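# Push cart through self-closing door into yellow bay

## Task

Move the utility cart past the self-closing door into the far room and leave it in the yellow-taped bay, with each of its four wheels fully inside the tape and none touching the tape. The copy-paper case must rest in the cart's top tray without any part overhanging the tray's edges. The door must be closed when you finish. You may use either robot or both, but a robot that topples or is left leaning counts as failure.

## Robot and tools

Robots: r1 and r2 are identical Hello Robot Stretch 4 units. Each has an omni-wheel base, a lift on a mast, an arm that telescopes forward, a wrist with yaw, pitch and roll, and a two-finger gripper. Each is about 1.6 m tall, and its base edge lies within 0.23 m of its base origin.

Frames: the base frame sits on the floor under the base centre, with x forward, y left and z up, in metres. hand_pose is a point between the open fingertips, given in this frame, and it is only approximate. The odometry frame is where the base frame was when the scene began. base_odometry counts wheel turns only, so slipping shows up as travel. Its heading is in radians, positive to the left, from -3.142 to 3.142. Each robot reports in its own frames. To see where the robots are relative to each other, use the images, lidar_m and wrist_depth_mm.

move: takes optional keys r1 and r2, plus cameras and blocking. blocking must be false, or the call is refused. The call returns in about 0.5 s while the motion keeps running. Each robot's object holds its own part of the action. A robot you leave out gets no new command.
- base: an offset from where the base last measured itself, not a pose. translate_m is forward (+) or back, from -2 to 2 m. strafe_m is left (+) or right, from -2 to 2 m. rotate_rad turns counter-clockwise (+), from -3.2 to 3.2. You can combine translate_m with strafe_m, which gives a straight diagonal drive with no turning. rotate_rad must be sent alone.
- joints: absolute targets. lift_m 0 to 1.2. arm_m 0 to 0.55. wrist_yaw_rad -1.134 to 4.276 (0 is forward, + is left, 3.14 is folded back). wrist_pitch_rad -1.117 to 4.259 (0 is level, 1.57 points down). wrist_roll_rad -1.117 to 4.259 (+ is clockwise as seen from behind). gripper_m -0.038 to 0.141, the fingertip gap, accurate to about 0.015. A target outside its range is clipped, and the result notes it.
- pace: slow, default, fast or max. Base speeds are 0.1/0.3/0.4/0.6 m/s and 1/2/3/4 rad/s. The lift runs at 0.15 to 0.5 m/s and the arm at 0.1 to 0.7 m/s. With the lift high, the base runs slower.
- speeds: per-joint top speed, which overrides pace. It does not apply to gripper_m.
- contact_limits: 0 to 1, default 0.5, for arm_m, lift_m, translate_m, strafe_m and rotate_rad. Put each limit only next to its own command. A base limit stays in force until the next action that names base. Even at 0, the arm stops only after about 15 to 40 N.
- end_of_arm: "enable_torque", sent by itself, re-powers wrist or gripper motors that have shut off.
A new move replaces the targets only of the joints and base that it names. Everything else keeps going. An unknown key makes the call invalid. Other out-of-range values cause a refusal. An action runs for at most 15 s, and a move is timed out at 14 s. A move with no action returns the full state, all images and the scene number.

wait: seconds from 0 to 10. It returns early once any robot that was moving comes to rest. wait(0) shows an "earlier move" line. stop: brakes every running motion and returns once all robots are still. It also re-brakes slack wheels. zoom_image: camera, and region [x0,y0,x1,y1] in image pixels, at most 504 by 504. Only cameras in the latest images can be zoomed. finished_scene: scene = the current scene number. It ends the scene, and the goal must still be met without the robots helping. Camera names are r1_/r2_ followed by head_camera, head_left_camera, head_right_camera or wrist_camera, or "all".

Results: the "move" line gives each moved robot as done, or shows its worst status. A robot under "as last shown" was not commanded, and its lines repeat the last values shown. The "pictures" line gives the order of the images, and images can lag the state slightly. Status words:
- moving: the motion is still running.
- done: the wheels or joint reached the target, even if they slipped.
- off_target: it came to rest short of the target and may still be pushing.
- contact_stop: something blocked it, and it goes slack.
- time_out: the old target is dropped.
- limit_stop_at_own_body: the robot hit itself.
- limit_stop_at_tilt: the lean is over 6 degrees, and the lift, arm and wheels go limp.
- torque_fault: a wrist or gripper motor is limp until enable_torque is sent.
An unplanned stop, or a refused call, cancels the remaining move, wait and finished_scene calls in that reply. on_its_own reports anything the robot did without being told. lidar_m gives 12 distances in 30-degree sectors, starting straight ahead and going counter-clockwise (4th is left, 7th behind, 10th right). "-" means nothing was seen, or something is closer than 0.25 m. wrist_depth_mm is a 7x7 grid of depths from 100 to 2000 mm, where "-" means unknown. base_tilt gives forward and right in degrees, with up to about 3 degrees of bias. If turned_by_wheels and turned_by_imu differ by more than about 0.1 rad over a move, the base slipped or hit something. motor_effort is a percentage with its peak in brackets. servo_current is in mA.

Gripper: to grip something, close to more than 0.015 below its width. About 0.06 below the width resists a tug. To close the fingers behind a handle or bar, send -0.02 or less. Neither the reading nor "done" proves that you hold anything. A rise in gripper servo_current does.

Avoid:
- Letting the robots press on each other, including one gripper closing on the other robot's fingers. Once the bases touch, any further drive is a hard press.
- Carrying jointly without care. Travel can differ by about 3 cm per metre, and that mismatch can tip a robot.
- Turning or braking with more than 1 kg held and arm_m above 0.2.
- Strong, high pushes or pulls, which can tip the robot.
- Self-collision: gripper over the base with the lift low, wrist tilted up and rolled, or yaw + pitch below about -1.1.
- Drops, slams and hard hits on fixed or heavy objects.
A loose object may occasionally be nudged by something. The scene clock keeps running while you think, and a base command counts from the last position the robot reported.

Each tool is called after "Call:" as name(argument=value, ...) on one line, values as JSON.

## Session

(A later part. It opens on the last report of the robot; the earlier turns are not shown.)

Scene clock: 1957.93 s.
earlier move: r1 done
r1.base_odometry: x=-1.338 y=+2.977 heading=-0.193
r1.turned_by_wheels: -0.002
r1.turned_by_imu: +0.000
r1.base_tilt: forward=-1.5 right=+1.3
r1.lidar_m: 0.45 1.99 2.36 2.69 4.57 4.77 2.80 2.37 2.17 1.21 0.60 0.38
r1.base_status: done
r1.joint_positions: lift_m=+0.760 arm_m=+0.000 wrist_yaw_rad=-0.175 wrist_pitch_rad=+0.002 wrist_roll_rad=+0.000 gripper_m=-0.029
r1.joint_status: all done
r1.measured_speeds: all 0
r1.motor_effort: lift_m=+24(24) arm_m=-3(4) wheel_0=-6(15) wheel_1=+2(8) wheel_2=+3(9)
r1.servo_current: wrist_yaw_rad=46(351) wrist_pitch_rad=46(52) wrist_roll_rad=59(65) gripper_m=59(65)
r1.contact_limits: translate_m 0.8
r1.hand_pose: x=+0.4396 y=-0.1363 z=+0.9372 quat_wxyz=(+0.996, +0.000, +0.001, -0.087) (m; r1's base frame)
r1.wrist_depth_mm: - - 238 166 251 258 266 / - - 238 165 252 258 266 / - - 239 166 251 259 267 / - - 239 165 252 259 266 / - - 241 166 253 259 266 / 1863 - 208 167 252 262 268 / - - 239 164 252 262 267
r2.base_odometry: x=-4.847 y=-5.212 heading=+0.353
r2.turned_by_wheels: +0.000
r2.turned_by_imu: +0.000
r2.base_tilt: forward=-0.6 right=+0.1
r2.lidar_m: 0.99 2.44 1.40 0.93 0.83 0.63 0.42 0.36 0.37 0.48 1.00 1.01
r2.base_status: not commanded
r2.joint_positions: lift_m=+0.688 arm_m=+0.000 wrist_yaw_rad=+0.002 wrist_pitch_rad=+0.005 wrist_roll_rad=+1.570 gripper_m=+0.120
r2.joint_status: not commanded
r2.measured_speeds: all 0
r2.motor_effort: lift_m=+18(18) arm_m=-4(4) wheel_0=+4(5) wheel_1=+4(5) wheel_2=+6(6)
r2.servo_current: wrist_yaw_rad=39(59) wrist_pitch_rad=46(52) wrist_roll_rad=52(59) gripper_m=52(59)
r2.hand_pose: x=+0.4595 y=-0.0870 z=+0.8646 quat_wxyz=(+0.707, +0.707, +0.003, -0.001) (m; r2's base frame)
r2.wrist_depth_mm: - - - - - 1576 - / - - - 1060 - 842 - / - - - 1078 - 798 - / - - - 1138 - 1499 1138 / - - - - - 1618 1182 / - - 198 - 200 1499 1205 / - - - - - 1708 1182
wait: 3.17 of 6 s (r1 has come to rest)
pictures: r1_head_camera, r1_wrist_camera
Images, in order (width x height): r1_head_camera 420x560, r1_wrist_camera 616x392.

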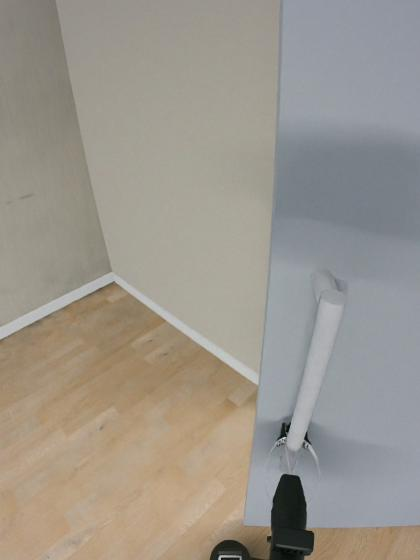

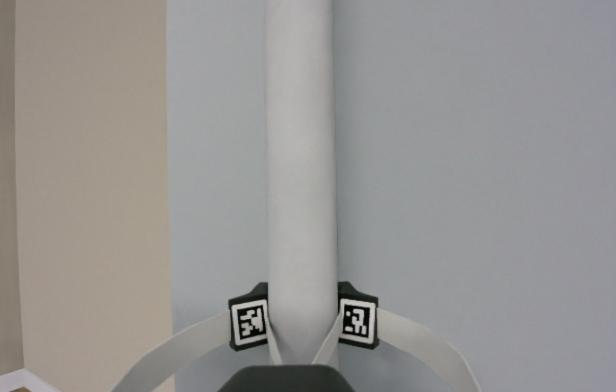

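Call:
move(r1={"base": {"translate_m": 0.245, "strafe_m": 0.038}, "joints": {"wrist_yaw_rad": -0.335}, "pace": "slow", "speeds": {"wrist_yaw_rad": 0.06}, "contact_limits": {"translate_m": 0.8}}, blocking=false)

Call:
wait(seconds=6, cameras=["r1_wrist_camera"])

Call:
move(r1={"base": {"translate_m": 0.248, "strafe_m": -0.012}, "joints": {"wrist_yaw_rad": -0.49}, "pace": "slow", "speeds": {"wrist_yaw_rad": 0.06}, "contact_limits": {"translate_m": 0.8}}, blocking=false)

Call:
wait(seconds=6, cameras=["r1_head_camera", "r1_wrist_camera", "r2_head_camera"])

Scene clock: 1964.60 s.
move: r1 moving
r1.base_odometry: x=-1.325 y=+2.977 heading=-0.193
r1.turned_by_wheels: +0.000
r1.turned_by_imu: +0.000
r1.base_tilt: forward=-1.6 right=+1.3
r1.lidar_m: 0.44 1.96 2.35 2.68 4.52 4.77 2.84 2.36 2.18 1.18 0.59 0.38
r1.base_status: translate_m moving; strafe_m moving
r1.joint_positions: lift_m=+0.760 arm_m=+0.000 wrist_yaw_rad=-0.201 wrist_pitch_rad=+0.002 wrist_roll_rad=+0.000 gripper_m=-0.029
r1.joint_status: wrist_yaw_rad moving
r1.measured_speeds: translate_m=+0.048 strafe_m=+0.008 rotate_rad=-0.002 lift_m=+0.000 arm_m=+0.000 wrist_yaw_rad=-0.057 wrist_pitch_rad=+0.000 wrist_roll_rad=+0.000
r1.motor_effort: lift_m=+24(24) arm_m=-4(4) wheel_0=-4(5) wheel_1=+3(5) wheel_2=+0(3)
r1.servo_current: wrist_yaw_rad=26(85) wrist_pitch_rad=39(46) wrist_roll_rad=52(59) gripper_m=59(65)
r1.contact_limits: translate_m 0.8
r1.hand_pose: x=+0.4360 y=-0.1433 z=+0.9372 quat_wxyz=(+0.995, +0.000, +0.001, -0.100) (m; r1's base frame)
r1.wrist_depth_mm: - - 237 166 251 259 265 / - - 237 166 254 259 266 / - - 239 166 253 260 267 / - - 240 166 253 260 266 / - - 239 166 254 260 267 / - - 206 167 251 262 267 / - 135 240 165 252 263 270
r2: as last shown
r2.base_tilt: forward=-0.7 right=+0.1
r2.lidar_m: 0.96 2.40 1.44 0.93 0.83 0.66 0.40 0.36 0.35 0.46 0.98 1.04
r2.motor_effort: lift_m=+18(18) arm_m=-4(5) wheel_0=+4(4) wheel_1=+4(5) wheel_2=+6(6)
r2.servo_current: wrist_yaw_rad=59(59) wrist_pitch_rad=39(46) wrist_roll_rad=52(65) gripper_m=46(59)
r2.wrist_depth_mm: - - - - - 1537 - / - - - 1060 - 842 - / - - - 1098 - 798 - / - - - 1160 - 1537 1160 / - - - - - 1618 1205 / - - 198 - 200 1537 1182 / - - - - - 1756 1205
pictures: none

Scene clock: 1967.87 s.
earlier move: r1 done
r1.base_odometry: x=-1.090 y=+2.967 heading=-0.195
r1.turned_by_wheels: -0.002
r1.turned_by_imu: -0.004
r1.base_tilt: forward=-1.6 right=+1.3
r1.lidar_m: 0.97 1.67 2.15 2.50 4.14 4.90 3.07 2.59 1.84 0.89 0.50 0.36
r1.base_status: done
r1.joint_positions: lift_m=+0.760 arm_m=+0.000 wrist_yaw_rad=-0.342 wrist_pitch_rad=+0.002 wrist_roll_rad=+0.000 gripper_m=-0.029
r1.joint_status: all done
r1.measured_speeds: all 0
r1.motor_effort: lift_m=+24(24) arm_m=-4(4) wheel_0=-20(21) wheel_1=+2(6) wheel_2=-5(6)
r1.servo_current: wrist_yaw_rad=59(85) wrist_pitch_rad=33(52) wrist_roll_rad=39(72) gripper_m=52(65)
r1.contact_limits: translate_m 0.8
r1.hand_pose: x=+0.4133 y=-0.1790 z=+0.9372 quat_wxyz=(+0.985, +0.000, +0.001, -0.170) (m; r1's base frame)
r1.wrist_depth_mm: - - 234 163 249 256 259 / - - 236 163 248 255 262 / - - 236 163 249 256 263 / - - 236 164 250 257 263 / - - 237 171 251 258 263 / - - 236 164 178 259 264 / - - 172 162 251 255 267
r2.base_odometry: x=-4.847 y=-5.212 heading=+0.353
r2.turned_by_wheels: +0.000
r2.turned_by_imu: +0.000
r2.base_tilt: forward=-0.7 right=+0.1
r2.lidar_m: 0.96 2.43 1.41 0.93 0.85 0.63 0.37 0.35 0.39 0.47 0.97 1.02
r2.base_status: not commanded
r2.joint_positions: lift_m=+0.688 arm_m=+0.000 wrist_yaw_rad=+0.002 wrist_pitch_rad=+0.005 wrist_roll_rad=+1.570 gripper_m=+0.120
r2.joint_status: not commanded
r2.measured_speeds: all 0
r2.motor_effort: lift_m=+18(18) arm_m=-4(5) wheel_0=+4(5) wheel_1=+4(5) wheel_2=+5(6)
r2.servo_current: wrist_yaw_rad=39(59) wrist_pitch_rad=46(52) wrist_roll_rad=52(65) gripper_m=52(59)
r2.hand_pose: x=+0.4595 y=-0.0870 z=+0.8646 quat_wxyz=(+0.707, +0.707, +0.003, -0.001) (m; r2's base frame)
r2.wrist_depth_mm: - - - - - 1576 - / - - - 1078 - 842 - / - - - 1078 - 798 - / - - - 1138 - 1537 1118 / - - - - - 1618 1205 / - - 198 - 200 1537 1182 / - - - - - 1708 1182
wait: 3.27 of 6 s (r1 has come to rest)
pictures: r1_wrist_camera
Images, in order (width x height): r1_wrist_camera 616x392.

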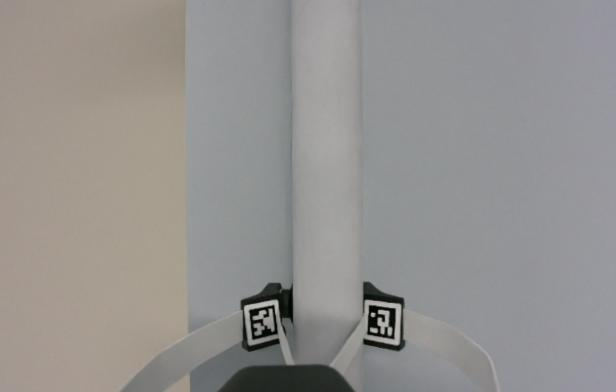

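Scene clock: 1968.37 s.
move: r1 moving
r1.base_odometry: x=-1.078 y=+2.964 heading=-0.196
r1.turned_by_wheels: -0.001
r1.turned_by_imu: -0.002
r1.base_tilt: forward=-1.6 right=+1.3
r1.lidar_m: 0.98 1.67 2.15 2.46 4.12 4.92 3.07 2.58 1.85 0.89 0.50 0.36
r1.base_status: translate_m moving; strafe_m moving
r1.joint_positions: lift_m=+0.760 arm_m=+0.000 wrist_yaw_rad=-0.367 wrist_pitch_rad=+0.002 wrist_roll_rad=+0.000 gripper_m=-0.029
r1.joint_status: wrist_yaw_rad moving
r1.measured_speeds: translate_m=+0.049 strafe_m=-0.002 rotate_rad=-0.001 lift_m=+0.000 arm_m=+0.000 wrist_yaw_rad=-0.058 wrist_pitch_rad=+0.000 wrist_roll_rad=+0.000
r1.motor_effort: lift_m=+24(24) arm_m=-4(4) wheel_0=-13(18) wheel_1=+3(6) wheel_2=-8(9)
r1.servo_current: wrist_yaw_rad=39(72) wrist_pitch_rad=46(46) wrist_roll_rad=46(59) gripper_m=59(65)
r1.contact_limits: translate_m 0.8
r1.hand_pose: x=+0.4087 y=-0.1851 z=+0.9372 quat_wxyz=(+0.983, +0.000, +0.001, -0.182) (m; r1's base frame)
r1.wrist_depth_mm: - - 235 165 250 258 265 / - - 236 165 251 258 266 / - - 236 165 251 258 267 / - - 236 165 250 260 266 / - - 236 167 253 260 266 / - - 236 166 180 263 268 / - - 172 163 253 258 270
r2: as last shown
r2.lidar_m: 0.97 2.41 1.44 0.93 0.83 0.63 0.40 0.35 0.37 0.47 0.97 1.03
r2.motor_effort: lift_m=+18(18) arm_m=-4(4) wheel_0=+4(4) wheel_1=+4(5) wheel_2=+6(6)
r2.servo_current: wrist_yaw_rad=52(59) wrist_pitch_rad=46(52) wrist_roll_rad=52(52) gripper_m=52(52)
r2.wrist_depth_mm: - - - - - 1576 - / - - - 1060 - 842 - / - - - 1078 - 788 - / - - - 1160 - 1537 1118 / - - - - - 1618 1182 / - - 198 - 200 1537 1205 / - - - - - 1708 1182
pictures: none

Scene clock: 1971.63 s.
earlier move: r1 done
r1.base_odometry: x=-0.850 y=+2.906 heading=-0.197
r1.turned_by_wheels: -0.001
r1.turned_by_imu: -0.044
r1.base_tilt: forward=-1.5 right=+1.3
r1.lidar_m: 0.75 1.19 1.99 2.23 3.62 5.12 3.34 2.74 1.56 0.67 0.45 0.35
r1.base_status: done
r1.joint_positions: lift_m=+0.760 arm_m=+0.000 wrist_yaw_rad=-0.500 wrist_pitch_rad=+0.002 wrist_roll_rad=+0.000 gripper_m=-0.029
r1.joint_status: all done
r1.measured_speeds: all 0
r1.motor_effort: lift_m=+24(24) arm_m=-3(4) wheel_0=-19(21) wheel_1=+1(6) wheel_2=-8(14)
r1.servo_current: wrist_yaw_rad=59(78) wrist_pitch_rad=39(52) wrist_roll_rad=59(78) gripper_m=59(65)
r1.contact_limits: translate_m 0.8
r1.hand_pose: x=+0.3820 y=-0.2151 z=+0.9372 quat_wxyz=(+0.969, +0.000, +0.001, -0.248) (m; r1's base frame)
r1.wrist_depth_mm: - - 237 165 246 252 257 / - - 238 166 247 252 257 / - - 236 166 247 253 258 / - - 237 167 248 255 258 / - - 238 241 249 253 258 / - - 238 167 176 254 260 / - - 172 164 251 154 262
r2.base_odometry: x=-4.847 y=-5.212 heading=+0.353
r2.turned_by_wheels: +0.000
r2.turned_by_imu: +0.000
r2.base_tilt: forward=-0.6 right=+0.0
r2.lidar_m: 0.98 2.43 1.42 0.91 0.83 0.66 0.40 0.35 0.38 0.49 0.98 1.00
r2.base_status: not commanded
r2.joint_positions: lift_m=+0.688 arm_m=+0.000 wrist_yaw_rad=+0.002 wrist_pitch_rad=+0.005 wrist_roll_rad=+1.570 gripper_m=+0.120
r2.joint_status: not commanded
r2.measured_speeds: all 0
r2.motor_effort: lift_m=+18(18) arm_m=-4(4) wheel_0=+4(5) wheel_1=+4(5) wheel_2=+6(6)
r2.servo_current: wrist_yaw_rad=52(59) wrist_pitch_rad=46(52) wrist_roll_rad=46(78) gripper_m=52(59)
r2.hand_pose: x=+0.4595 y=-0.0870 z=+0.8646 quat_wxyz=(+0.707, +0.707, +0.003, -0.001) (m; r2's base frame)
r2.wrist_depth_mm: - - - - - 1618 - / - - - 1042 - 842 - / - - - 1078 - 798 - / - - - 1138 - 1499 1138 / - - - - - 1618 1205 / - - 198 - 200 1537 1205 / - - - - - 1756 1205
wait: 3.27 of 6 s (r1 has come to rest)
pictures: r1_head_camera, r1_wrist_camera, r2_head_camera
Images, in order (width x height): r1_head_camera 420x560, r1_wrist_camera 616x392, r2_head_camera 420x560.

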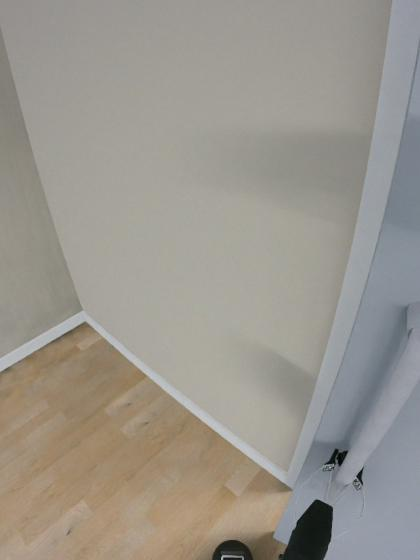

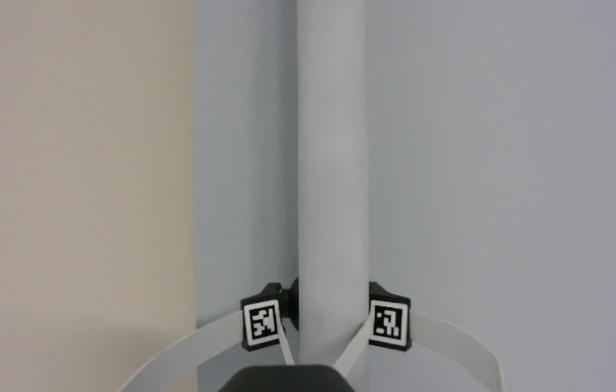

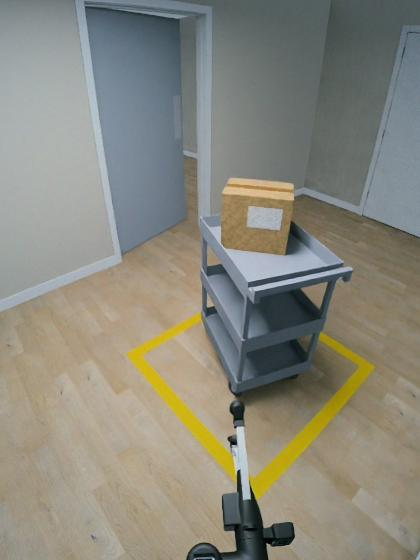

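Call:
move(r1={"base": {"translate_m": 0.117, "strafe_m": -0.034}, "joints": {"wrist_yaw_rad": -0.55}, "pace": "slow", "speeds": {"wrist_yaw_rad": 0.06}, "contact_limits": {"translate_m": 0.5}}, blocking=false)

Call:
wait(seconds=5, cameras=["r1_wrist_camera", "r2_head_camera"])

Scene clock: 1976.70 s.
move: r1 moving
r1.base_odometry: x=-0.838 y=+2.900 heading=-0.199
r1.turned_by_wheels: -0.002
r1.turned_by_imu: -0.002
r1.base_tilt: forward=-1.6 right=+1.3
r1.lidar_m: 0.71 1.19 2.00 2.24 3.58 5.13 3.37 2.74 1.53 0.66 0.44 0.35
r1.base_status: translate_m moving; strafe_m moving
r1.joint_positions: lift_m=+0.760 arm_m=+0.000 wrist_yaw_rad=-0.524 wrist_pitch_rad=+0.002 wrist_roll_rad=+0.000 gripper_m=-0.029
r1.joint_status: wrist_yaw_rad moving
r1.measured_speeds: translate_m=+0.049 strafe_m=-0.014 rotate_rad=+0.001 lift_m=+0.000 arm_m=+0.000 wrist_yaw_rad=-0.056 wrist_pitch_rad=+0.000 wrist_roll_rad=+0.000
r1.motor_effort: lift_m=+24(24) arm_m=-4(4) wheel_0=-14(19) wheel_1=+1(3) wheel_2=-11(12)
r1.servo_current: wrist_yaw_rad=78(104) wrist_pitch_rad=39(52) wrist_roll_rad=52(52) gripper_m=59(65)
r1.contact_limits: translate_m 0.5
r1.hand_pose: x=+0.3769 y=-0.2199 z=+0.9372 quat_wxyz=(+0.966, +0.000, +0.001, -0.259) (m; r1's base frame)
r1.wrist_depth_mm: - - 237 163 248 254 259 / - - 237 163 249 254 260 / - - 238 164 250 255 262 / - - 237 164 251 256 259 / - - 239 171 250 255 262 / - - 236 165 179 258 263 / - - 172 163 251 151 264
r2: as last shown
r2.lidar_m: 0.99 2.41 1.44 0.92 0.82 0.62 0.41 0.35 0.37 0.48 0.97 1.02
r2.motor_effort: lift_m=+18(18) arm_m=-4(4) wheel_0=+4(4) wheel_1=+4(5) wheel_2=+6(6)
r2.servo_current: wrist_yaw_rad=59(59) wrist_pitch_rad=46(52) wrist_roll_rad=46(52) gripper_m=52(52)
r2.wrist_depth_mm: - - - - - 1576 - / - - - 1060 - 854 - / - - - 1078 - 798 - / - - - 1160 - 1499 1138 / - - - - - 1576 1229 / - - 199 - 200 1537 1229 / - - - - - 1661 1182
pictures: none

Scene clock: 1978.67 s.
earlier move: r1 done
r1.base_odometry: x=-0.742 y=+2.849 heading=-0.199
r1.turned_by_wheels: +0.000
r1.turned_by_imu: -0.015
r1.base_tilt: forward=-1.6 right=+1.3
r1.lidar_m: 0.59 0.99 1.96 2.17 3.46 5.23 3.45 2.78 1.35 0.59 0.44 0.35
r1.base_status: done
r1.joint_positions: lift_m=+0.760 arm_m=+0.000 wrist_yaw_rad=-0.562 wrist_pitch_rad=+0.002 wrist_roll_rad=+0.000 gripper_m=-0.029
r1.joint_status: all done
r1.measured_speeds: all 0
r1.motor_effort: lift_m=+24(24) arm_m=+1(4) wheel_0=-17(19) wheel_1=+2(4) wheel_2=-9(16)
r1.servo_current: wrist_yaw_rad=78(104) wrist_pitch_rad=33(52) wrist_roll_rad=46(65) gripper_m=65(65)
r1.contact_limits: translate_m 0.5
r1.hand_pose: x=+0.3683 y=-0.2277 z=+0.9372 quat_wxyz=(+0.961, +0.000, +0.001, -0.277) (m; r1's base frame)
r1.wrist_depth_mm: 375 370 237 163 244 247 250 / 375 368 238 163 244 246 250 / 375 370 238 163 244 247 249 / 377 370 240 164 247 248 251 / 377 375 240 174 246 248 252 / 377 373 240 165 179 250 252 / 382 375 172 163 248 145 252
r2.base_odometry: x=-4.847 y=-5.212 heading=+0.353
r2.turned_by_wheels: +0.000
r2.turned_by_imu: +0.000
r2.base_tilt: forward=-0.7 right=+0.1
r2.lidar_m: 0.99 2.41 1.44 0.94 0.83 0.64 0.42 0.36 0.38 0.47 1.02 1.00
r2.base_status: not commanded
r2.joint_positions: lift_m=+0.688 arm_m=+0.000 wrist_yaw_rad=+0.002 wrist_pitch_rad=+0.005 wrist_roll_rad=+1.570 gripper_m=+0.120
r2.joint_status: not commanded
r2.measured_speeds: all 0
r2.motor_effort: lift_m=+18(18) arm_m=-4(4) wheel_0=+5(5) wheel_1=+4(5) wheel_2=+6(6)
r2.servo_current: wrist_yaw_rad=46(59) wrist_pitch_rad=46(52) wrist_roll_rad=52(59) gripper_m=59(59)
r2.hand_pose: x=+0.4595 y=-0.0870 z=+0.8646 quat_wxyz=(+0.707, +0.707, +0.003, -0.001) (m; r2's base frame)
r2.wrist_depth_mm: - - - - - 1576 - / - - - 1060 - 831 - / - - - 1098 - 798 - / - - - 1138 - 1499 1138 / - - - - - 1618 1182 / - - 198 - 200 1499 1182 / - - - - - 1756 1182
wait: 1.97 of 5 s (r1 has come to rest)
pictures: r1_wrist_camera, r2_head_camera
Images, in order (width x height): r1_wrist_camera 616x392, r2_head_camera 420x560.

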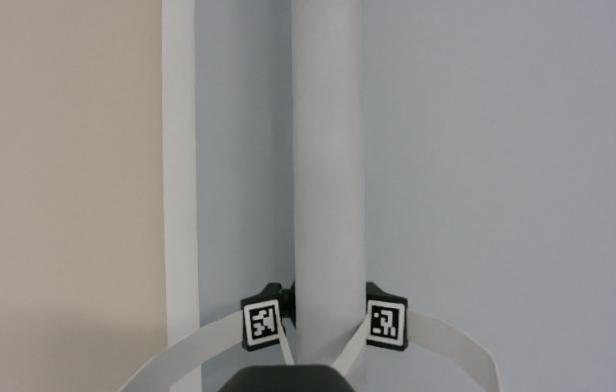

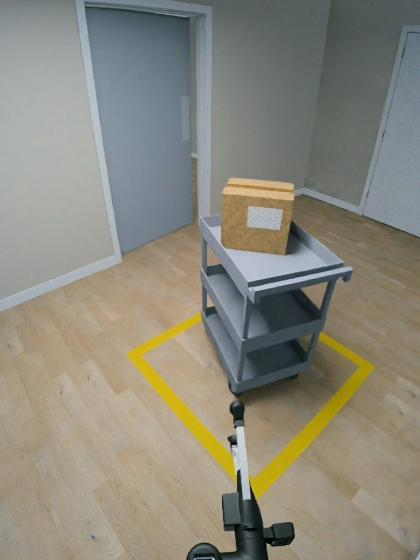

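Call:
move(r1={"base": {"translate_m": 0.117, "strafe_m": -0.036}, "joints": {"wrist_yaw_rad": -0.62}, "pace": "slow", "speeds": {"wrist_yaw_rad": 0.06}, "contact_limits": {"translate_m": 0.4}}, blocking=false)

Call:
wait(seconds=5, cameras=["r1_wrist_camera", "r2_head_camera", "r1_head_camera"])

Scene clock: 1983.60 s.
move: r1 moving
r1.base_odometry: x=-0.730 y=+2.843 heading=-0.201
r1.turned_by_wheels: -0.002
r1.turned_by_imu: -0.002
r1.base_tilt: forward=-1.6 right=+1.3
r1.lidar_m: 0.59 0.95 1.95 2.17 3.42 5.22 3.46 2.80 1.34 0.59 0.43 0.33
r1.base_status: translate_m moving; strafe_m moving
r1.joint_positions: lift_m=+0.760 arm_m=+0.000 wrist_yaw_rad=-0.585 wrist_pitch_rad=+0.002 wrist_roll_rad=+0.000 gripper_m=-0.029
r1.joint_status: wrist_yaw_rad moving
r1.measured_speeds: translate_m=+0.049 strafe_m=-0.016 rotate_rad=+0.002 lift_m=+0.000 arm_m=+0.000 wrist_yaw_rad=-0.064 wrist_pitch_rad=+0.000 wrist_roll_rad=+0.000
r1.motor_effort: lift_m=+24(24) arm_m=-3(4) wheel_0=-8(18) wheel_1=+4(4) wheel_2=-13(14)
r1.servo_current: wrist_yaw_rad=59(78) wrist_pitch_rad=39(46) wrist_roll_rad=33(52) gripper_m=59(59)
r1.contact_limits: translate_m 0.4
r1.hand_pose: x=+0.3631 y=-0.2321 z=+0.9372 quat_wxyz=(+0.958, +0.000, +0.001, -0.288) (m; r1's base frame)
r1.wrist_depth_mm: 362 355 237 162 244 248 251 / 359 357 238 162 245 249 251 / 359 357 239 163 247 250 252 / 364 359 238 163 246 250 252 / 364 359 239 169 247 250 253 / 366 359 239 164 178 251 254 / 364 362 172 162 248 151 255
r2: as last shown
r2.turned_by_imu: +0.001
r2.lidar_m: 0.99 2.43 1.42 0.93 0.84 0.64 0.42 0.37 0.39 0.48 1.00 1.00
r2.motor_effort: lift_m=+18(18) arm_m=-4(4) wheel_0=+4(5) wheel_1=+4(5) wheel_2=+6(6)
r2.servo_current: wrist_yaw_rad=46(52) wrist_pitch_rad=39(52) wrist_roll_rad=46(52) gripper_m=52(52)
r2.wrist_depth_mm: - - - - - 1576 - / - - - 1060 - 854 - / - - - 1078 - 798 - / - - - 1160 - 1499 1160 / - - - - - 1661 1205 / - - 199 - 200 1537 1205 / - - - - - 1756 1182
pictures: none

Scene clock: 1985.57 s.
earlier move: r1 done
r1.base_odometry: x=-0.634 y=+2.790 heading=-0.201
r1.turned_by_wheels: +0.000
r1.turned_by_imu: -0.031
r1.base_tilt: forward=-1.6 right=+1.3
r1.lidar_m: 0.46 0.73 1.90 2.08 3.20 5.35 3.59 2.85 1.12 0.55 0.41 0.33
r1.base_status: done
r1.joint_positions: lift_m=+0.760 arm_m=+0.000 wrist_yaw_rad=-0.634 wrist_pitch_rad=+0.002 wrist_roll_rad=+0.000 gripper_m=-0.029
r1.joint_status: all done
r1.measured_speeds: translate_m=+0.000 strafe_m=+0.000 rotate_rad=-0.001 lift_m=+0.000 arm_m=+0.000 wrist_yaw_rad=+0.000 wrist_pitch_rad=+0.000 wrist_roll_rad=+0.000
r1.motor_effort: lift_m=+24(24) arm_m=+3(4) wheel_0=-16(18) wheel_1=+2(5) wheel_2=-9(18)
r1.servo_current: wrist_yaw_rad=98(104) wrist_pitch_rad=39(52) wrist_roll_rad=39(65) gripper_m=59(65)
r1.contact_limits: translate_m 0.4
r1.hand_pose: x=+0.3515 y=-0.2413 z=+0.9372 quat_wxyz=(+0.950, +0.000, +0.001, -0.312) (m; r1's base frame)
r1.wrist_depth_mm: 235 - 240 163 243 246 247 / 237 - 240 163 243 245 246 / 236 - 240 163 244 246 248 / 237 - 242 163 245 247 248 / 238 - 242 169 245 247 250 / 238 - 241 165 180 249 250 / 239 - 173 163 246 151 250
r2.base_odometry: x=-4.847 y=-5.212 heading=+0.353
r2.turned_by_wheels: +0.000
r2.turned_by_imu: +0.000
r2.base_tilt: forward=-0.7 right=+0.1
r2.lidar_m: 1.00 2.41 1.40 0.91 0.83 0.66 0.41 0.36 0.37 0.47 0.98 1.00
r2.base_status: not commanded
r2.joint_positions: lift_m=+0.688 arm_m=+0.000 wrist_yaw_rad=+0.002 wrist_pitch_rad=+0.005 wrist_roll_rad=+1.570 gripper_m=+0.120
r2.joint_status: not commanded
r2.measured_speeds: all 0
r2.motor_effort: lift_m=+18(18) arm_m=-4(4) wheel_0=+4(5) wheel_1=+4(5) wheel_2=+6(6)
r2.servo_current: wrist_yaw_rad=52(59) wrist_pitch_rad=46(52) wrist_roll_rad=46(59) gripper_m=52(59)
r2.hand_pose: x=+0.4595 y=-0.0870 z=+0.8646 quat_wxyz=(+0.707, +0.707, +0.003, -0.001) (m; r2's base frame)
r2.wrist_depth_mm: - - - - - 1576 - / - - - 1060 - 842 - / - - - 1098 - 788 - / - - - 1182 - 1464 1138 / - - - - - 1618 1205 / - - 198 - 200 1499 1205 / - - - - - 1756 1205
wait: 1.97 of 5 s (r1 has come to rest)
pictures: r1_head_camera, r1_wrist_camera, r2_head_camera
Images, in order (width x height): r1_head_camera 420x560, r1_wrist_camera 616x392, r2_head_camera 420x560.

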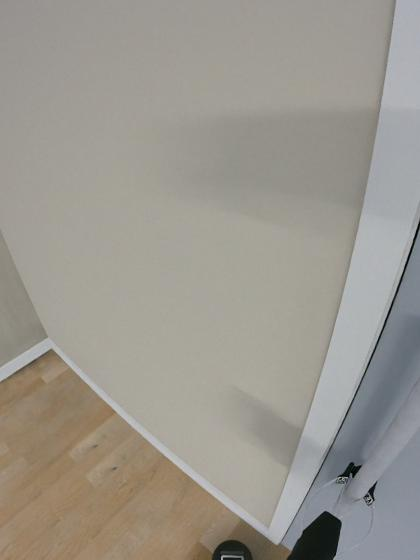

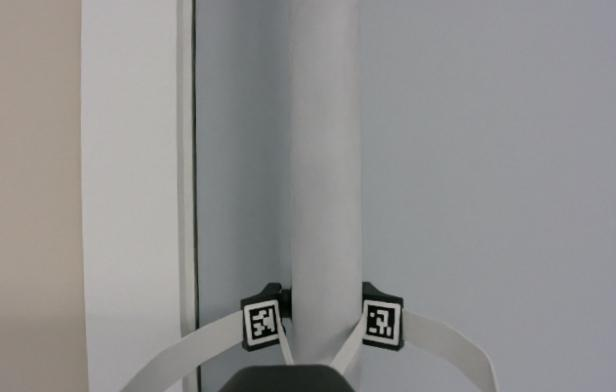

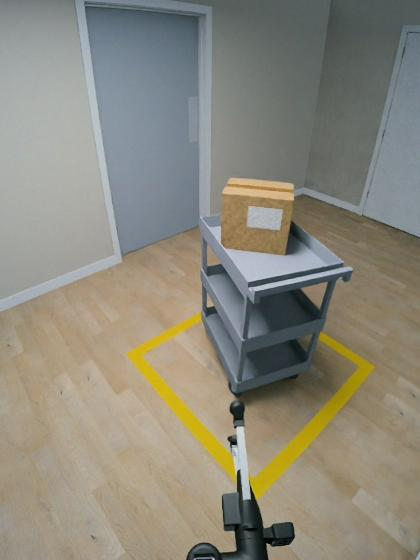

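Call:
move(r1={"base": {"translate_m": 0.04, "strafe_m": -0.012}, "pace": "slow", "contact_limits": {"translate_m": 0.25}}, blocking=false)

Call:
wait(seconds=2, cameras=["r1_wrist_camera", "r2_head_camera"])

Call:
zoom_image(camera="r2_head_camera", region=[70, 0, 230, 270])

Scene clock: 1993.57 s.
move: r1 moving
r1.base_odometry: x=-0.623 y=+2.784 heading=-0.202
r1.turned_by_wheels: -0.001
r1.turned_by_imu: -0.002
r1.base_tilt: forward=-1.7 right=+1.3
r1.lidar_m: 0.45 0.69 1.91 2.11 3.21 5.34 3.59 2.86 1.06 0.53 0.41 0.33
r1.base_status: translate_m moving; strafe_m moving
r1.joint_positions: lift_m=+0.760 arm_m=+0.000 wrist_yaw_rad=-0.634 wrist_pitch_rad=+0.002 wrist_roll_rad=+0.000 gripper_m=-0.029
r1.joint_status: not commanded
r1.measured_speeds: translate_m=+0.048 strafe_m=-0.014 rotate_rad=+0.000 lift_m=+0.000 arm_m=+0.000 wrist_yaw_rad=+0.000 wrist_pitch_rad=+0.000 wrist_roll_rad=+0.000
r1.motor_effort: lift_m=+24(24) arm_m=+3(4) wheel_0=+1(16) wheel_1=+3(5) wheel_2=-18(18)
r1.servo_current: wrist_yaw_rad=91(98) wrist_pitch_rad=46(52) wrist_roll_rad=46(59) gripper_m=52(65)
r1.contact_limits: translate_m 0.25
r1.hand_pose: x=+0.3514 y=-0.2413 z=+0.9372 quat_wxyz=(+0.950, +0.000, +0.001, -0.312) (m; r1's base frame)
r1.wrist_depth_mm: 228 - 233 158 236 237 238 / 229 - 235 158 237 238 239 / 230 - 234 160 237 240 242 / 229 - 236 161 238 240 241 / 230 - 234 235 239 240 241 / 230 - 236 163 175 239 243 / 231 - 172 158 240 240 243
r2: as last shown
r2.base_tilt: forward=-0.7 right=+0.0
r2.lidar_m: 1.00 2.43 1.41 0.91 0.83 0.65 0.40 0.36 0.39 0.45 1.03 1.02
r2.motor_effort: lift_m=+18(18) arm_m=-4(4) wheel_0=+4(5) wheel_1=+4(4) wheel_2=+6(6)
r2.servo_current: wrist_yaw_rad=59(59) wrist_pitch_rad=46(46) wrist_roll_rad=52(52) gripper_m=46(52)
r2.wrist_depth_mm: - - - - - 1618 - / - - - 1078 - 854 - / - - - 1098 - 798 - / - - - 1160 - 1499 1160 / - - - - - 1618 1205 / - - 198 - 200 1499 1205 / - - - - - 1756 1182
pictures: none

Scene clock: 1995.00 s.
earlier move: r1 contact_stop
r1.base_odometry: x=-0.638 y=+2.786 heading=-0.318
r1.turned_by_wheels: -0.116
r1.turned_by_imu: -0.103
r1.base_tilt: forward=-1.6 right=+1.3
r1.lidar_m: 0.45 0.66 1.91 2.02 2.86 5.35 3.89 2.93 1.54 0.61 0.44 0.36
r1.base_status: translate_m contact_stop (by the wheels' count: -0.003 of +0.040); strafe_m contact_stop (by the wheels' count: -0.007 of -0.012)
r1.joint_positions: lift_m=+0.760 arm_m=+0.000 wrist_yaw_rad=-0.615 wrist_pitch_rad=+0.002 wrist_roll_rad=+0.000 gripper_m=-0.029
r1.joint_status: not commanded
r1.measured_speeds: all 0
r1.on_its_own: the wheels are slack since a contact_stop
r1.motor_effort: lift_m=+24(24) arm_m=-4(10) wheel_0=+0(16) wheel_1=+0(5) wheel_2=+0(23)
r1.servo_current: wrist_yaw_rad=46(156) wrist_pitch_rad=46(52) wrist_roll_rad=52(72) gripper_m=46(65)
r1.contact_limits: translate_m 0.25
r1.hand_pose: x=+0.3559 y=-0.2379 z=+0.9372 quat_wxyz=(+0.953, +0.000, +0.001, -0.303) (m; r1's base frame)
r1.wrist_depth_mm: 232 - 238 164 242 245 247 / 232 236 238 164 243 246 248 / 233 237 239 242 245 247 248 / 233 - 239 163 245 247 251 / 234 238 240 163 246 248 251 / 235 238 185 163 245 248 250 / 236 143 240 161 176 249 250
r2.base_odometry: x=-4.847 y=-5.212 heading=+0.353
r2.turned_by_wheels: +0.000
r2.turned_by_imu: +0.000
r2.base_tilt: forward=-0.7 right=+0.1
r2.lidar_m: 0.99 2.42 1.41 0.92 0.84 0.62 0.44 0.36 0.37 0.49 1.02 1.03
r2.base_status: not commanded
r2.joint_positions: lift_m=+0.688 arm_m=+0.000 wrist_yaw_rad=+0.002 wrist_pitch_rad=+0.005 wrist_roll_rad=+1.570 gripper_m=+0.120
r2.joint_status: not commanded
r2.measured_speeds: all 0
r2.motor_effort: lift_m=+18(18) arm_m=-4(4) wheel_0=+4(5) wheel_1=+4(5) wheel_2=+6(6)
r2.servo_current: wrist_yaw_rad=39(59) wrist_pitch_rad=39(52) wrist_roll_rad=52(59) gripper_m=52(59)
r2.hand_pose: x=+0.4595 y=-0.0870 z=+0.8646 quat_wxyz=(+0.707, +0.707, +0.003, -0.001) (m; r2's base frame)
r2.wrist_depth_mm: - - - - - 1576 - / - - - 1060 - 842 - / - - - 1078 - 809 - / - - - 1138 - 1499 1138 / - - - - - 1618 1205 / - - 198 - 200 1499 1205 / - - - - - 1708 1205
wait: 1.43 of 2 s (r1 has come to rest)
pictures: r1_wrist_camera, r2_head_camera
Images, in order (width x height): r1_wrist_camera 616x392, r2_head_camera 420x560.

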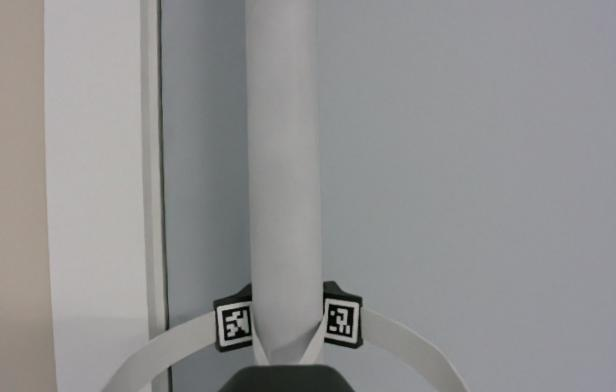

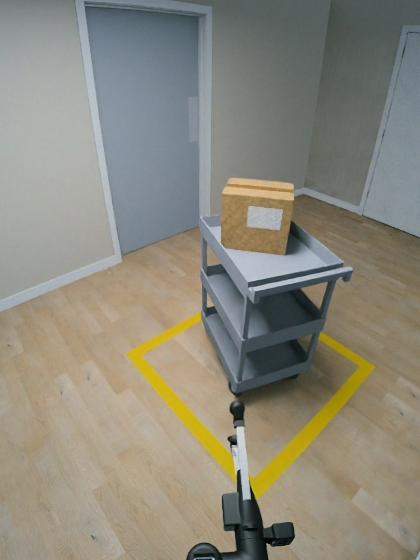

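Scaled by 1.867 from the camera's 420x560 image, which has a finer 1200x1600 frame.

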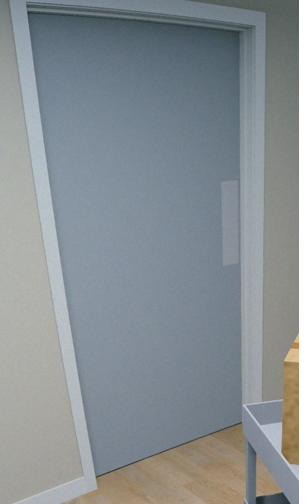

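Call:
stop()

Call:
move(r1={"joints": {"gripper_m": 0.12}}, blocking=false)

Call:
wait(seconds=2.5, cameras=["r1_wrist_camera", "r1_head_camera", "r1_head_right_camera"])

Scene clock: 2005.70 s.
stop: r1's wheels hold again
r1.base_odometry: x=-0.638 y=+2.786 heading=-0.318
r1.turned_by_wheels: +0.000
r1.turned_by_imu: +0.000
r1.base_tilt: forward=-1.6 right=+1.3
r1.lidar_m: 0.44 0.65 1.91 2.01 2.83 5.35 3.87 2.90 1.52 0.58 0.44 0.35
r1.base_status: translate_m contact_stop (by the wheels' count: -0.003 of +0.040); strafe_m contact_stop (by the wheels' count: -0.007 of -0.012)
r1.joint_positions: lift_m=+0.760 arm_m=+0.000 wrist_yaw_rad=-0.615 wrist_pitch_rad=+0.002 wrist_roll_rad=+0.000 gripper_m=-0.029
r1.joint_status: not commanded
r1.measured_speeds: all 0
r1.motor_effort: lift_m=+24(24) arm_m=-4(10) wheel_0=+0(16) wheel_1=+0(5) wheel_2=+0(23)
r1.servo_current: wrist_yaw_rad=46(156) wrist_pitch_rad=46(52) wrist_roll_rad=46(72) gripper_m=46(65)
r1.contact_limits: translate_m 0.25
r1.hand_pose: x=+0.3559 y=-0.2379 z=+0.9372 quat_wxyz=(+0.953, +0.000, +0.001, -0.303) (m; r1's base frame)
r1.wrist_depth_mm: 232 - 237 163 242 246 248 / 233 236 238 163 243 246 249 / 233 237 239 243 243 246 248 / 234 - 240 163 245 247 249 / 234 238 240 163 246 248 250 / 235 238 185 164 245 248 251 / 235 143 238 161 176 250 252
r2.base_odometry: x=-4.847 y=-5.212 heading=+0.353
r2.turned_by_wheels: +0.000
r2.turned_by_imu: +0.000
r2.base_tilt: forward=-0.7 right=+0.1
r2.lidar_m: 0.96 2.42 1.45 0.91 0.83 0.65 0.41 0.35 0.36 0.48 1.02 1.03
r2.base_status: not commanded
r2.joint_positions: lift_m=+0.688 arm_m=+0.000 wrist_yaw_rad=+0.002 wrist_pitch_rad=+0.005 wrist_roll_rad=+1.570 gripper_m=+0.120
r2.joint_status: not commanded
r2.measured_speeds: all 0
r2.motor_effort: lift_m=+18(18) arm_m=-4(4) wheel_0=+4(5) wheel_1=+4(5) wheel_2=+6(6)
r2.servo_current: wrist_yaw_rad=52(59) wrist_pitch_rad=52(52) wrist_roll_rad=59(59) gripper_m=46(59)
r2.hand_pose: x=+0.4595 y=-0.0870 z=+0.8646 quat_wxyz=(+0.707, +0.707, +0.003, -0.001) (m; r2's base frame)
r2.wrist_depth_mm: - - - - - 1618 - / - - - 1060 - 854 - / - - - 1060 - 798 - / - - - 1160 - 1499 1138 / - - - - - 1618 1205 / - - 198 - 200 1499 1205 / - - - - - 1661 1182
pictures: none

Scene clock: 2006.20 s.
move: r1 moving
r1.base_odometry: x=-0.638 y=+2.786 heading=-0.318
r1.turned_by_wheels: +0.000
r1.turned_by_imu: +0.000
r1.base_tilt: forward=-1.6 right=+1.3
r1.lidar_m: 0.42 0.64 1.92 2.03 2.86 5.35 3.86 2.91 1.52 0.59 0.44 0.35
r1.base_status: not commanded
r1.joint_positions: lift_m=+0.760 arm_m=+0.000 wrist_yaw_rad=-0.615 wrist_pitch_rad=+0.002 wrist_roll_rad=+0.000 gripper_m=-0.004
r1.joint_status: gripper_m moving
r1.measured_speeds: all 0
r1.motor_effort: lift_m=+24(24) arm_m=-4(4) wheel_0=+0(1) wheel_1=+0(0) wheel_2=+0(0)
r1.servo_current: wrist_yaw_rad=52(72) wrist_pitch_rad=46(52) wrist_roll_rad=33(65) gripper_m=65(72)
r1.contact_limits: translate_m 0.25
r1.hand_pose: x=+0.3559 y=-0.2379 z=+0.9372 quat_wxyz=(+0.953, +0.000, +0.001, -0.303) (m; r1's base frame)
r1.wrist_depth_mm: 232 - 237 163 242 245 247 / 233 236 238 163 243 247 249 / 233 238 239 242 245 246 248 / 234 - 239 160 245 248 248 / 233 238 238 163 246 247 250 / 234 239 189 163 245 247 250 / 235 140 241 160 164 250 253
r2: as last shown
r2.base_tilt: forward=-0.7 right=+0.0
r2.lidar_m: 0.98 2.42 1.45 0.94 0.83 0.65 0.42 0.36 0.37 0.48 0.98 1.03
r2.servo_current: wrist_yaw_rad=52(52) wrist_pitch_rad=46(52) wrist_roll_rad=52(52) gripper_m=46(59)
r2.wrist_depth_mm: - - - - - 1537 - / - - - 1078 - 842 - / - - - 1098 - 798 - / - - - 1138 - 1537 1160 / - - - - - 1618 1205 / - - 198 - 200 1464 1205 / - - - - - 1708 1205
pictures: none

Scene clock: 2007.93 s.
earlier move: r1 done
r1.base_odometry: x=-0.638 y=+2.786 heading=-0.318
r1.turned_by_wheels: +0.000
r1.turned_by_imu: +0.000
r1.base_tilt: forward=-1.6 right=+1.2
r1.lidar_m: 0.43 0.65 1.91 2.00 2.88 5.35 3.88 2.91 1.53 0.59 0.43 0.33
r1.base_status: not commanded
r1.joint_positions: lift_m=+0.760 arm_m=+0.000 wrist_yaw_rad=-0.619 wrist_pitch_rad=+0.002 wrist_roll_rad=+0.000 gripper_m=+0.120
r1.joint_status: all done
r1.measured_speeds: all 0
r1.motor_effort: lift_m=+24(24) arm_m=-4(4) wheel_0=+0(1) wheel_1=+0(0) wheel_2=+0(0)
r1.servo_current: wrist_yaw_rad=46(72) wrist_pitch_rad=46(52) wrist_roll_rad=39(65) gripper_m=39(104)
r1.contact_limits: translate_m 0.25
r1.hand_pose: x=+0.3550 y=-0.2386 z=+0.9372 quat_wxyz=(+0.952, +0.000, +0.001, -0.305) (m; r1's base frame)
r1.wrist_depth_mm: - 236 169 247 251 257 262 / - 237 171 247 252 258 263 / - 238 239 248 253 258 264 / - 238 240 249 254 259 264 / - 238 241 249 254 259 264 / - 237 189 249 198 260 266 / - 160 242 145 255 259 265
r2.base_odometry: x=-4.847 y=-5.212 heading=+0.353
r2.turned_by_wheels: +0.000
r2.turned_by_imu: +0.000
r2.base_tilt: forward=-0.7 right=+0.1
r2.lidar_m: 1.01 2.42 1.42 0.91 0.84 0.64 0.43 0.36 0.38 0.47 1.00 1.00
r2.base_status: not commanded
r2.joint_positions: lift_m=+0.688 arm_m=+0.000 wrist_yaw_rad=+0.002 wrist_pitch_rad=+0.005 wrist_roll_rad=+1.570 gripper_m=+0.120
r2.joint_status: not commanded
r2.measured_speeds: all 0
r2.motor_effort: lift_m=+18(18) arm_m=-4(4) wheel_0=+4(5) wheel_1=+5(5) wheel_2=+6(6)
r2.servo_current: wrist_yaw_rad=52(59) wrist_pitch_rad=46(52) wrist_roll_rad=46(59) gripper_m=52(59)
r2.hand_pose: x=+0.4595 y=-0.0870 z=+0.8646 quat_wxyz=(+0.707, +0.707, +0.003, -0.001) (m; r2's base frame)
r2.wrist_depth_mm: - - - - - 1576 - / - - - 1060 - 842 - / - - - 1078 - 798 - / - - - 1138 - 1499 1118 / - - - - - 1618 1205 / - - 198 - 200 1537 1205 / - - - - - 1756 1205
wait: 1.73 of 2.5 s (r1 has come to rest)
pictures: r1_head_camera, r1_head_right_camera, r1_wrist_camera
Images, in order (width x height): r1_head_camera 420x560, r1_head_right_camera 420x672, r1_wrist_camera 616x392.

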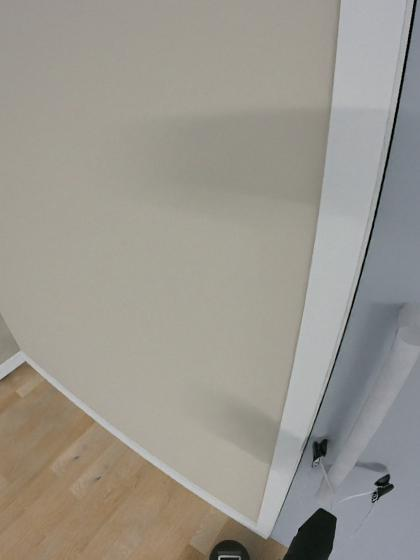

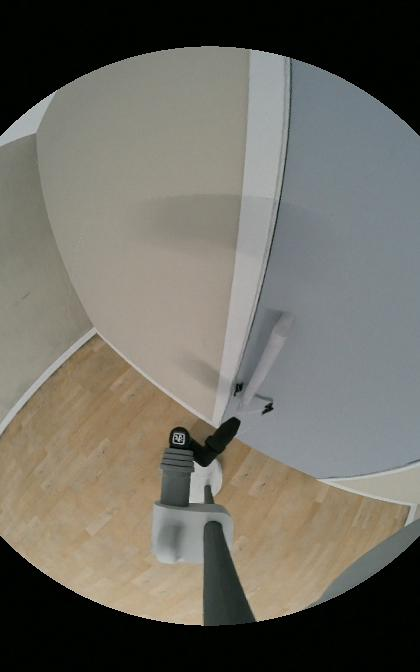

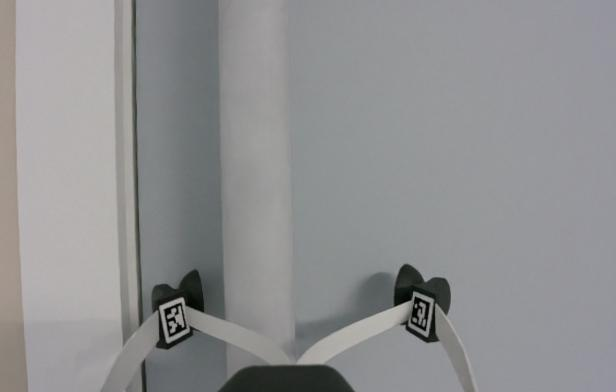

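Call:
move(r1={"base": {"translate_m": -0.13, "strafe_m": 0.09}, "pace": "slow"}, blocking=false)

Call:
wait(seconds=3, cameras=["r1_wrist_camera", "r1_head_right_camera"])

Scene clock: 2012.03 s.
move: r1 moving
r1.base_odometry: x=-0.646 y=+2.797 heading=-0.318
r1.turned_by_wheels: +0.000
r1.turned_by_imu: +0.000
r1.base_tilt: forward=-1.6 right=+1.3
r1.lidar_m: 0.46 0.67 1.90 2.03 2.88 5.34 3.89 2.89 1.56 0.61 0.46 0.35
r1.base_status: translate_m moving; strafe_m moving
r1.joint_positions: lift_m=+0.760 arm_m=+0.000 wrist_yaw_rad=-0.619 wrist_pitch_rad=+0.002 wrist_roll_rad=+0.000 gripper_m=+0.120
r1.joint_status: not commanded
r1.measured_speeds: translate_m=-0.044 strafe_m=+0.030 rotate_rad=-0.001 lift_m=+0.000 arm_m=+0.000 wrist_yaw_rad=+0.000 wrist_pitch_rad=+0.000 wrist_roll_rad=+0.000
r1.motor_effort: lift_m=+24(24) arm_m=-4(4) wheel_0=-7(8) wheel_1=+3(5) wheel_2=+5(6)
r1.servo_current: wrist_yaw_rad=46(65) wrist_pitch_rad=33(46) wrist_roll_rad=46(65) gripper_m=52(52)
r1.hand_pose: x=+0.3550 y=-0.2386 z=+0.9372 quat_wxyz=(+0.952, +0.000, +0.001, -0.305) (m; r1's base frame)
r1.wrist_depth_mm: 240 251 248 175 256 259 263 / 243 252 250 175 258 259 264 / 242 249 249 183 256 263 265 / 242 - 251 174 258 262 265 / 243 249 250 181 257 263 266 / 243 193 252 175 257 264 266 / 244 185 253 148 260 263 266
r2: as last shown
r2.base_tilt: forward=-0.6 right=+0.0
r2.lidar_m: 0.99 2.43 1.43 0.89 0.83 0.65 0.42 0.36 0.38 0.50 0.99 1.01
r2.motor_effort: lift_m=+18(18) arm_m=-4(4) wheel_0=+4(4) wheel_1=+4(5) wheel_2=+6(6)
r2.servo_current: wrist_yaw_rad=46(46) wrist_pitch_rad=46(52) wrist_roll_rad=39(59) gripper_m=52(52)
r2.wrist_depth_mm: - - - - - 1576 - / - - - 1060 - 842 - / - - - 1060 - 798 - / - - - 1138 - 1537 1138 / - - - - - 1618 1205 / - - 198 - 200 1499 1205 / - - - - - 1708 1182
pictures: none

Scene clock: 2014.30 s.
earlier move: r1 done
r1.base_odometry: x=-0.733 y=+2.912 heading=-0.318
r1.turned_by_wheels: +0.000
r1.turned_by_imu: +0.000
r1.base_tilt: forward=-1.6 right=+1.2
r1.lidar_m: 0.60 0.87 1.91 2.01 2.84 5.19 3.88 2.91 2.07 0.80 0.59 0.50
r1.base_status: done
r1.joint_positions: lift_m=+0.760 arm_m=+0.000 wrist_yaw_rad=-0.619 wrist_pitch_rad=+0.002 wrist_roll_rad=+0.000 gripper_m=+0.120
r1.joint_status: not commanded
r1.measured_speeds: all 0
r1.motor_effort: lift_m=+24(24) arm_m=-4(4) wheel_0=-4(9) wheel_1=+3(5) wheel_2=+3(6)
r1.servo_current: wrist_yaw_rad=26(65) wrist_pitch_rad=46(52) wrist_roll_rad=46(72) gripper_m=39(52)
r1.hand_pose: x=+0.3550 y=-0.2386 z=+0.9372 quat_wxyz=(+0.952, +0.000, +0.001, -0.305) (m; r1's base frame)
r1.wrist_depth_mm: 382 387 392 397 404 410 415 / 379 384 392 397 404 410 415 / 379 387 394 394 404 410 413 / 384 387 394 402 404 415 418 / 384 389 394 399 404 413 415 / 384 389 397 399 212 413 421 / 387 389 399 143 410 413 418
r2.base_odometry: x=-4.847 y=-5.212 heading=+0.353
r2.turned_by_wheels: +0.000
r2.turned_by_imu: +0.000
r2.base_tilt: forward=-0.7 right=+0.1
r2.lidar_m: 0.96 2.42 1.40 0.91 0.84 0.64 0.39 0.37 0.37 0.48 1.00 1.00
r2.base_status: not commanded
r2.joint_positions: lift_m=+0.688 arm_m=+0.000 wrist_yaw_rad=+0.002 wrist_pitch_rad=+0.005 wrist_roll_rad=+1.570 gripper_m=+0.120
r2.joint_status: not commanded
r2.measured_speeds: all 0
r2.motor_effort: lift_m=+18(18) arm_m=-4(5) wheel_0=+4(5) wheel_1=+4(5) wheel_2=+6(6)
r2.servo_current: wrist_yaw_rad=52(59) wrist_pitch_rad=39(52) wrist_roll_rad=46(59) gripper_m=52(65)
r2.hand_pose: x=+0.4595 y=-0.0870 z=+0.8646 quat_wxyz=(+0.707, +0.707, +0.003, -0.001) (m; r2's base frame)
r2.wrist_depth_mm: - - - - - 1576 - / - - - 1078 - 842 - / - - - 1078 - 798 - / - - - 1160 - 1464 1138 / - - - - - 1618 1205 / - - 198 - 200 1464 1182 / - - - - - 1756 1205
wait: 2.27 of 3 s (r1 has come to rest)
pictures: r1_head_right_camera, r1_wrist_camera
Images, in order (width x height): r1_head_right_camera 420x672, r1_wrist_camera 616x392.

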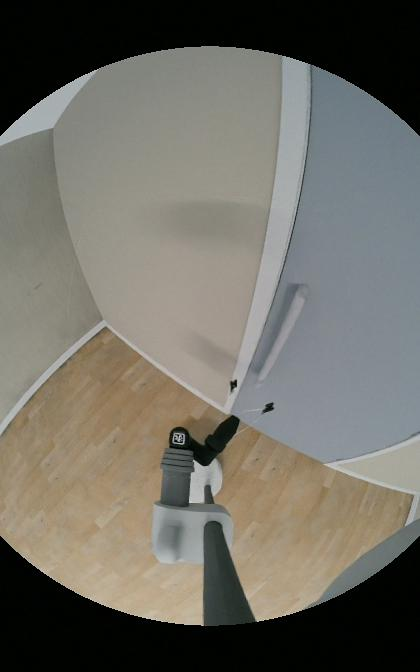

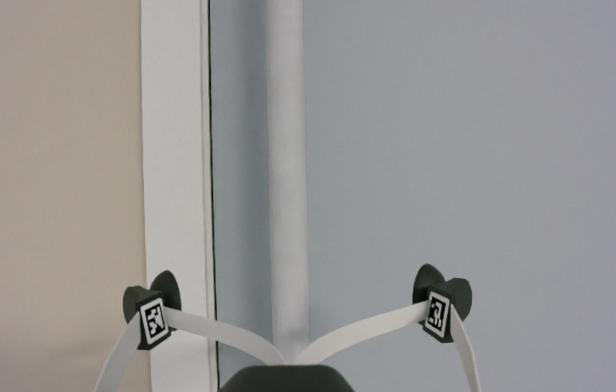

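Call:
wait(seconds=1, cameras=["r1_wrist_camera", "r1_head_right_camera", "r2_head_camera"])

Call:
zoom_image(camera="r2_head_camera", region=[70, 0, 370, 300])

Call:
zoom_image(camera="r1_head_right_camera", region=[200, 40, 420, 480])

Scene clock: 2033.80 s.
r1.base_odometry: x=-0.733 y=+2.912 heading=-0.318
r1.turned_by_wheels: +0.000
r1.turned_by_imu: +0.000
r1.base_tilt: forward=-1.6 right=+1.3
r1.lidar_m: 0.62 0.88 1.89 2.00 2.84 5.20 3.87 2.89 2.09 0.80 0.60 0.50
r1.base_status: done
r1.joint_positions: lift_m=+0.760 arm_m=+0.000 wrist_yaw_rad=-0.619 wrist_pitch_rad=+0.002 wrist_roll_rad=+0.000 gripper_m=+0.120
r1.joint_status: not commanded
r1.measured_speeds: all 0
r1.motor_effort: lift_m=+24(24) arm_m=-3(4) wheel_0=-3(9) wheel_1=+3(5) wheel_2=+2(6)
r1.servo_current: wrist_yaw_rad=39(65) wrist_pitch_rad=39(52) wrist_roll_rad=59(72) gripper_m=39(52)
r1.hand_pose: x=+0.3550 y=-0.2386 z=+0.9372 quat_wxyz=(+0.952, +0.000, +0.001, -0.305) (m; r1's base frame)
r1.wrist_depth_mm: 379 384 392 397 404 410 410 / 379 389 392 399 402 410 413 / 379 384 394 399 404 413 415 / 382 384 399 402 404 413 415 / 382 389 394 397 404 413 418 / 382 387 397 399 212 415 421 / 387 389 397 143 413 413 418
r2.base_odometry: x=-4.847 y=-5.212 heading=+0.353
r2.turned_by_wheels: +0.000
r2.turned_by_imu: +0.001
r2.base_tilt: forward=-0.7 right=+0.0
r2.lidar_m: 0.96 2.42 1.41 0.93 0.83 0.67 0.42 0.36 0.36 0.48 0.99 1.01
r2.base_status: not commanded
r2.joint_positions: lift_m=+0.688 arm_m=+0.000 wrist_yaw_rad=+0.002 wrist_pitch_rad=+0.005 wrist_roll_rad=+1.570 gripper_m=+0.120
r2.joint_status: not commanded
r2.measured_speeds: all 0
r2.motor_effort: lift_m=+18(18) arm_m=-4(5) wheel_0=+4(5) wheel_1=+4(5) wheel_2=+6(6)
r2.servo_current: wrist_yaw_rad=52(59) wrist_pitch_rad=39(52) wrist_roll_rad=46(59) gripper_m=46(65)
r2.hand_pose: x=+0.4595 y=-0.0870 z=+0.8646 quat_wxyz=(+0.707, +0.707, +0.003, -0.001) (m; r2's base frame)
r2.wrist_depth_mm: - - - - - 1576 - / - - - 1060 - 854 - / - - - 1098 - 798 - / - - - 1138 - 1499 1138 / - - - - - 1661 1205 / - - 198 - 200 1537 1205 / - - - - - 1708 1182
wait: 1.00 s; at rest from the start
pictures: r1_head_right_camera, r1_wrist_camera, r2_head_camera
Images, in order (width x height): r1_head_right_camera 420x672, r1_wrist_camera 616x392, r2_head_camera 420x560.

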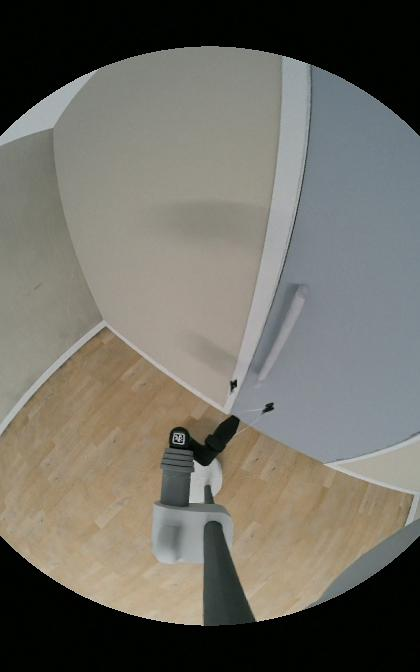

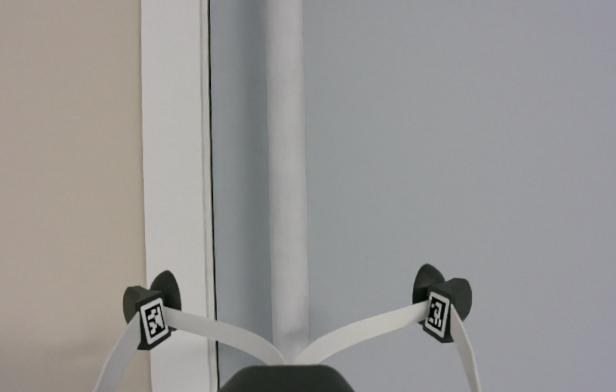

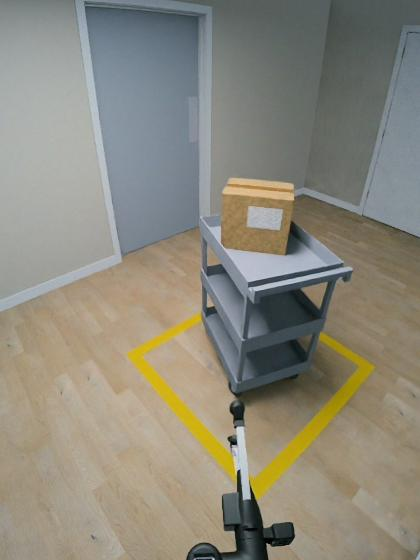

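Scaled by 1.680 from the camera's 420x560 image, which has a finer 1200x1600 frame.

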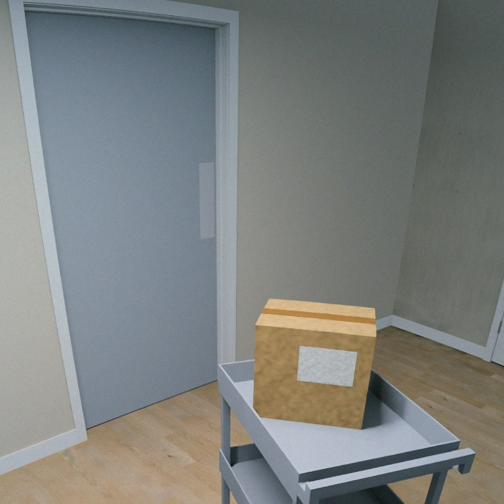

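Scaled by 1.145 from the camera's 420x672 image, which has a finer 600x960 frame.

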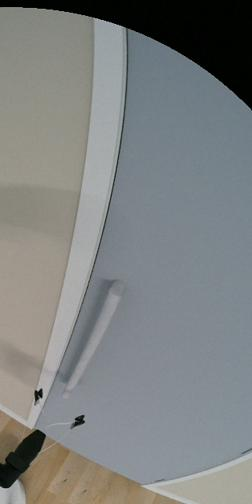

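Call:
finished_scene(scene=1)

The scene is finished: the task was done.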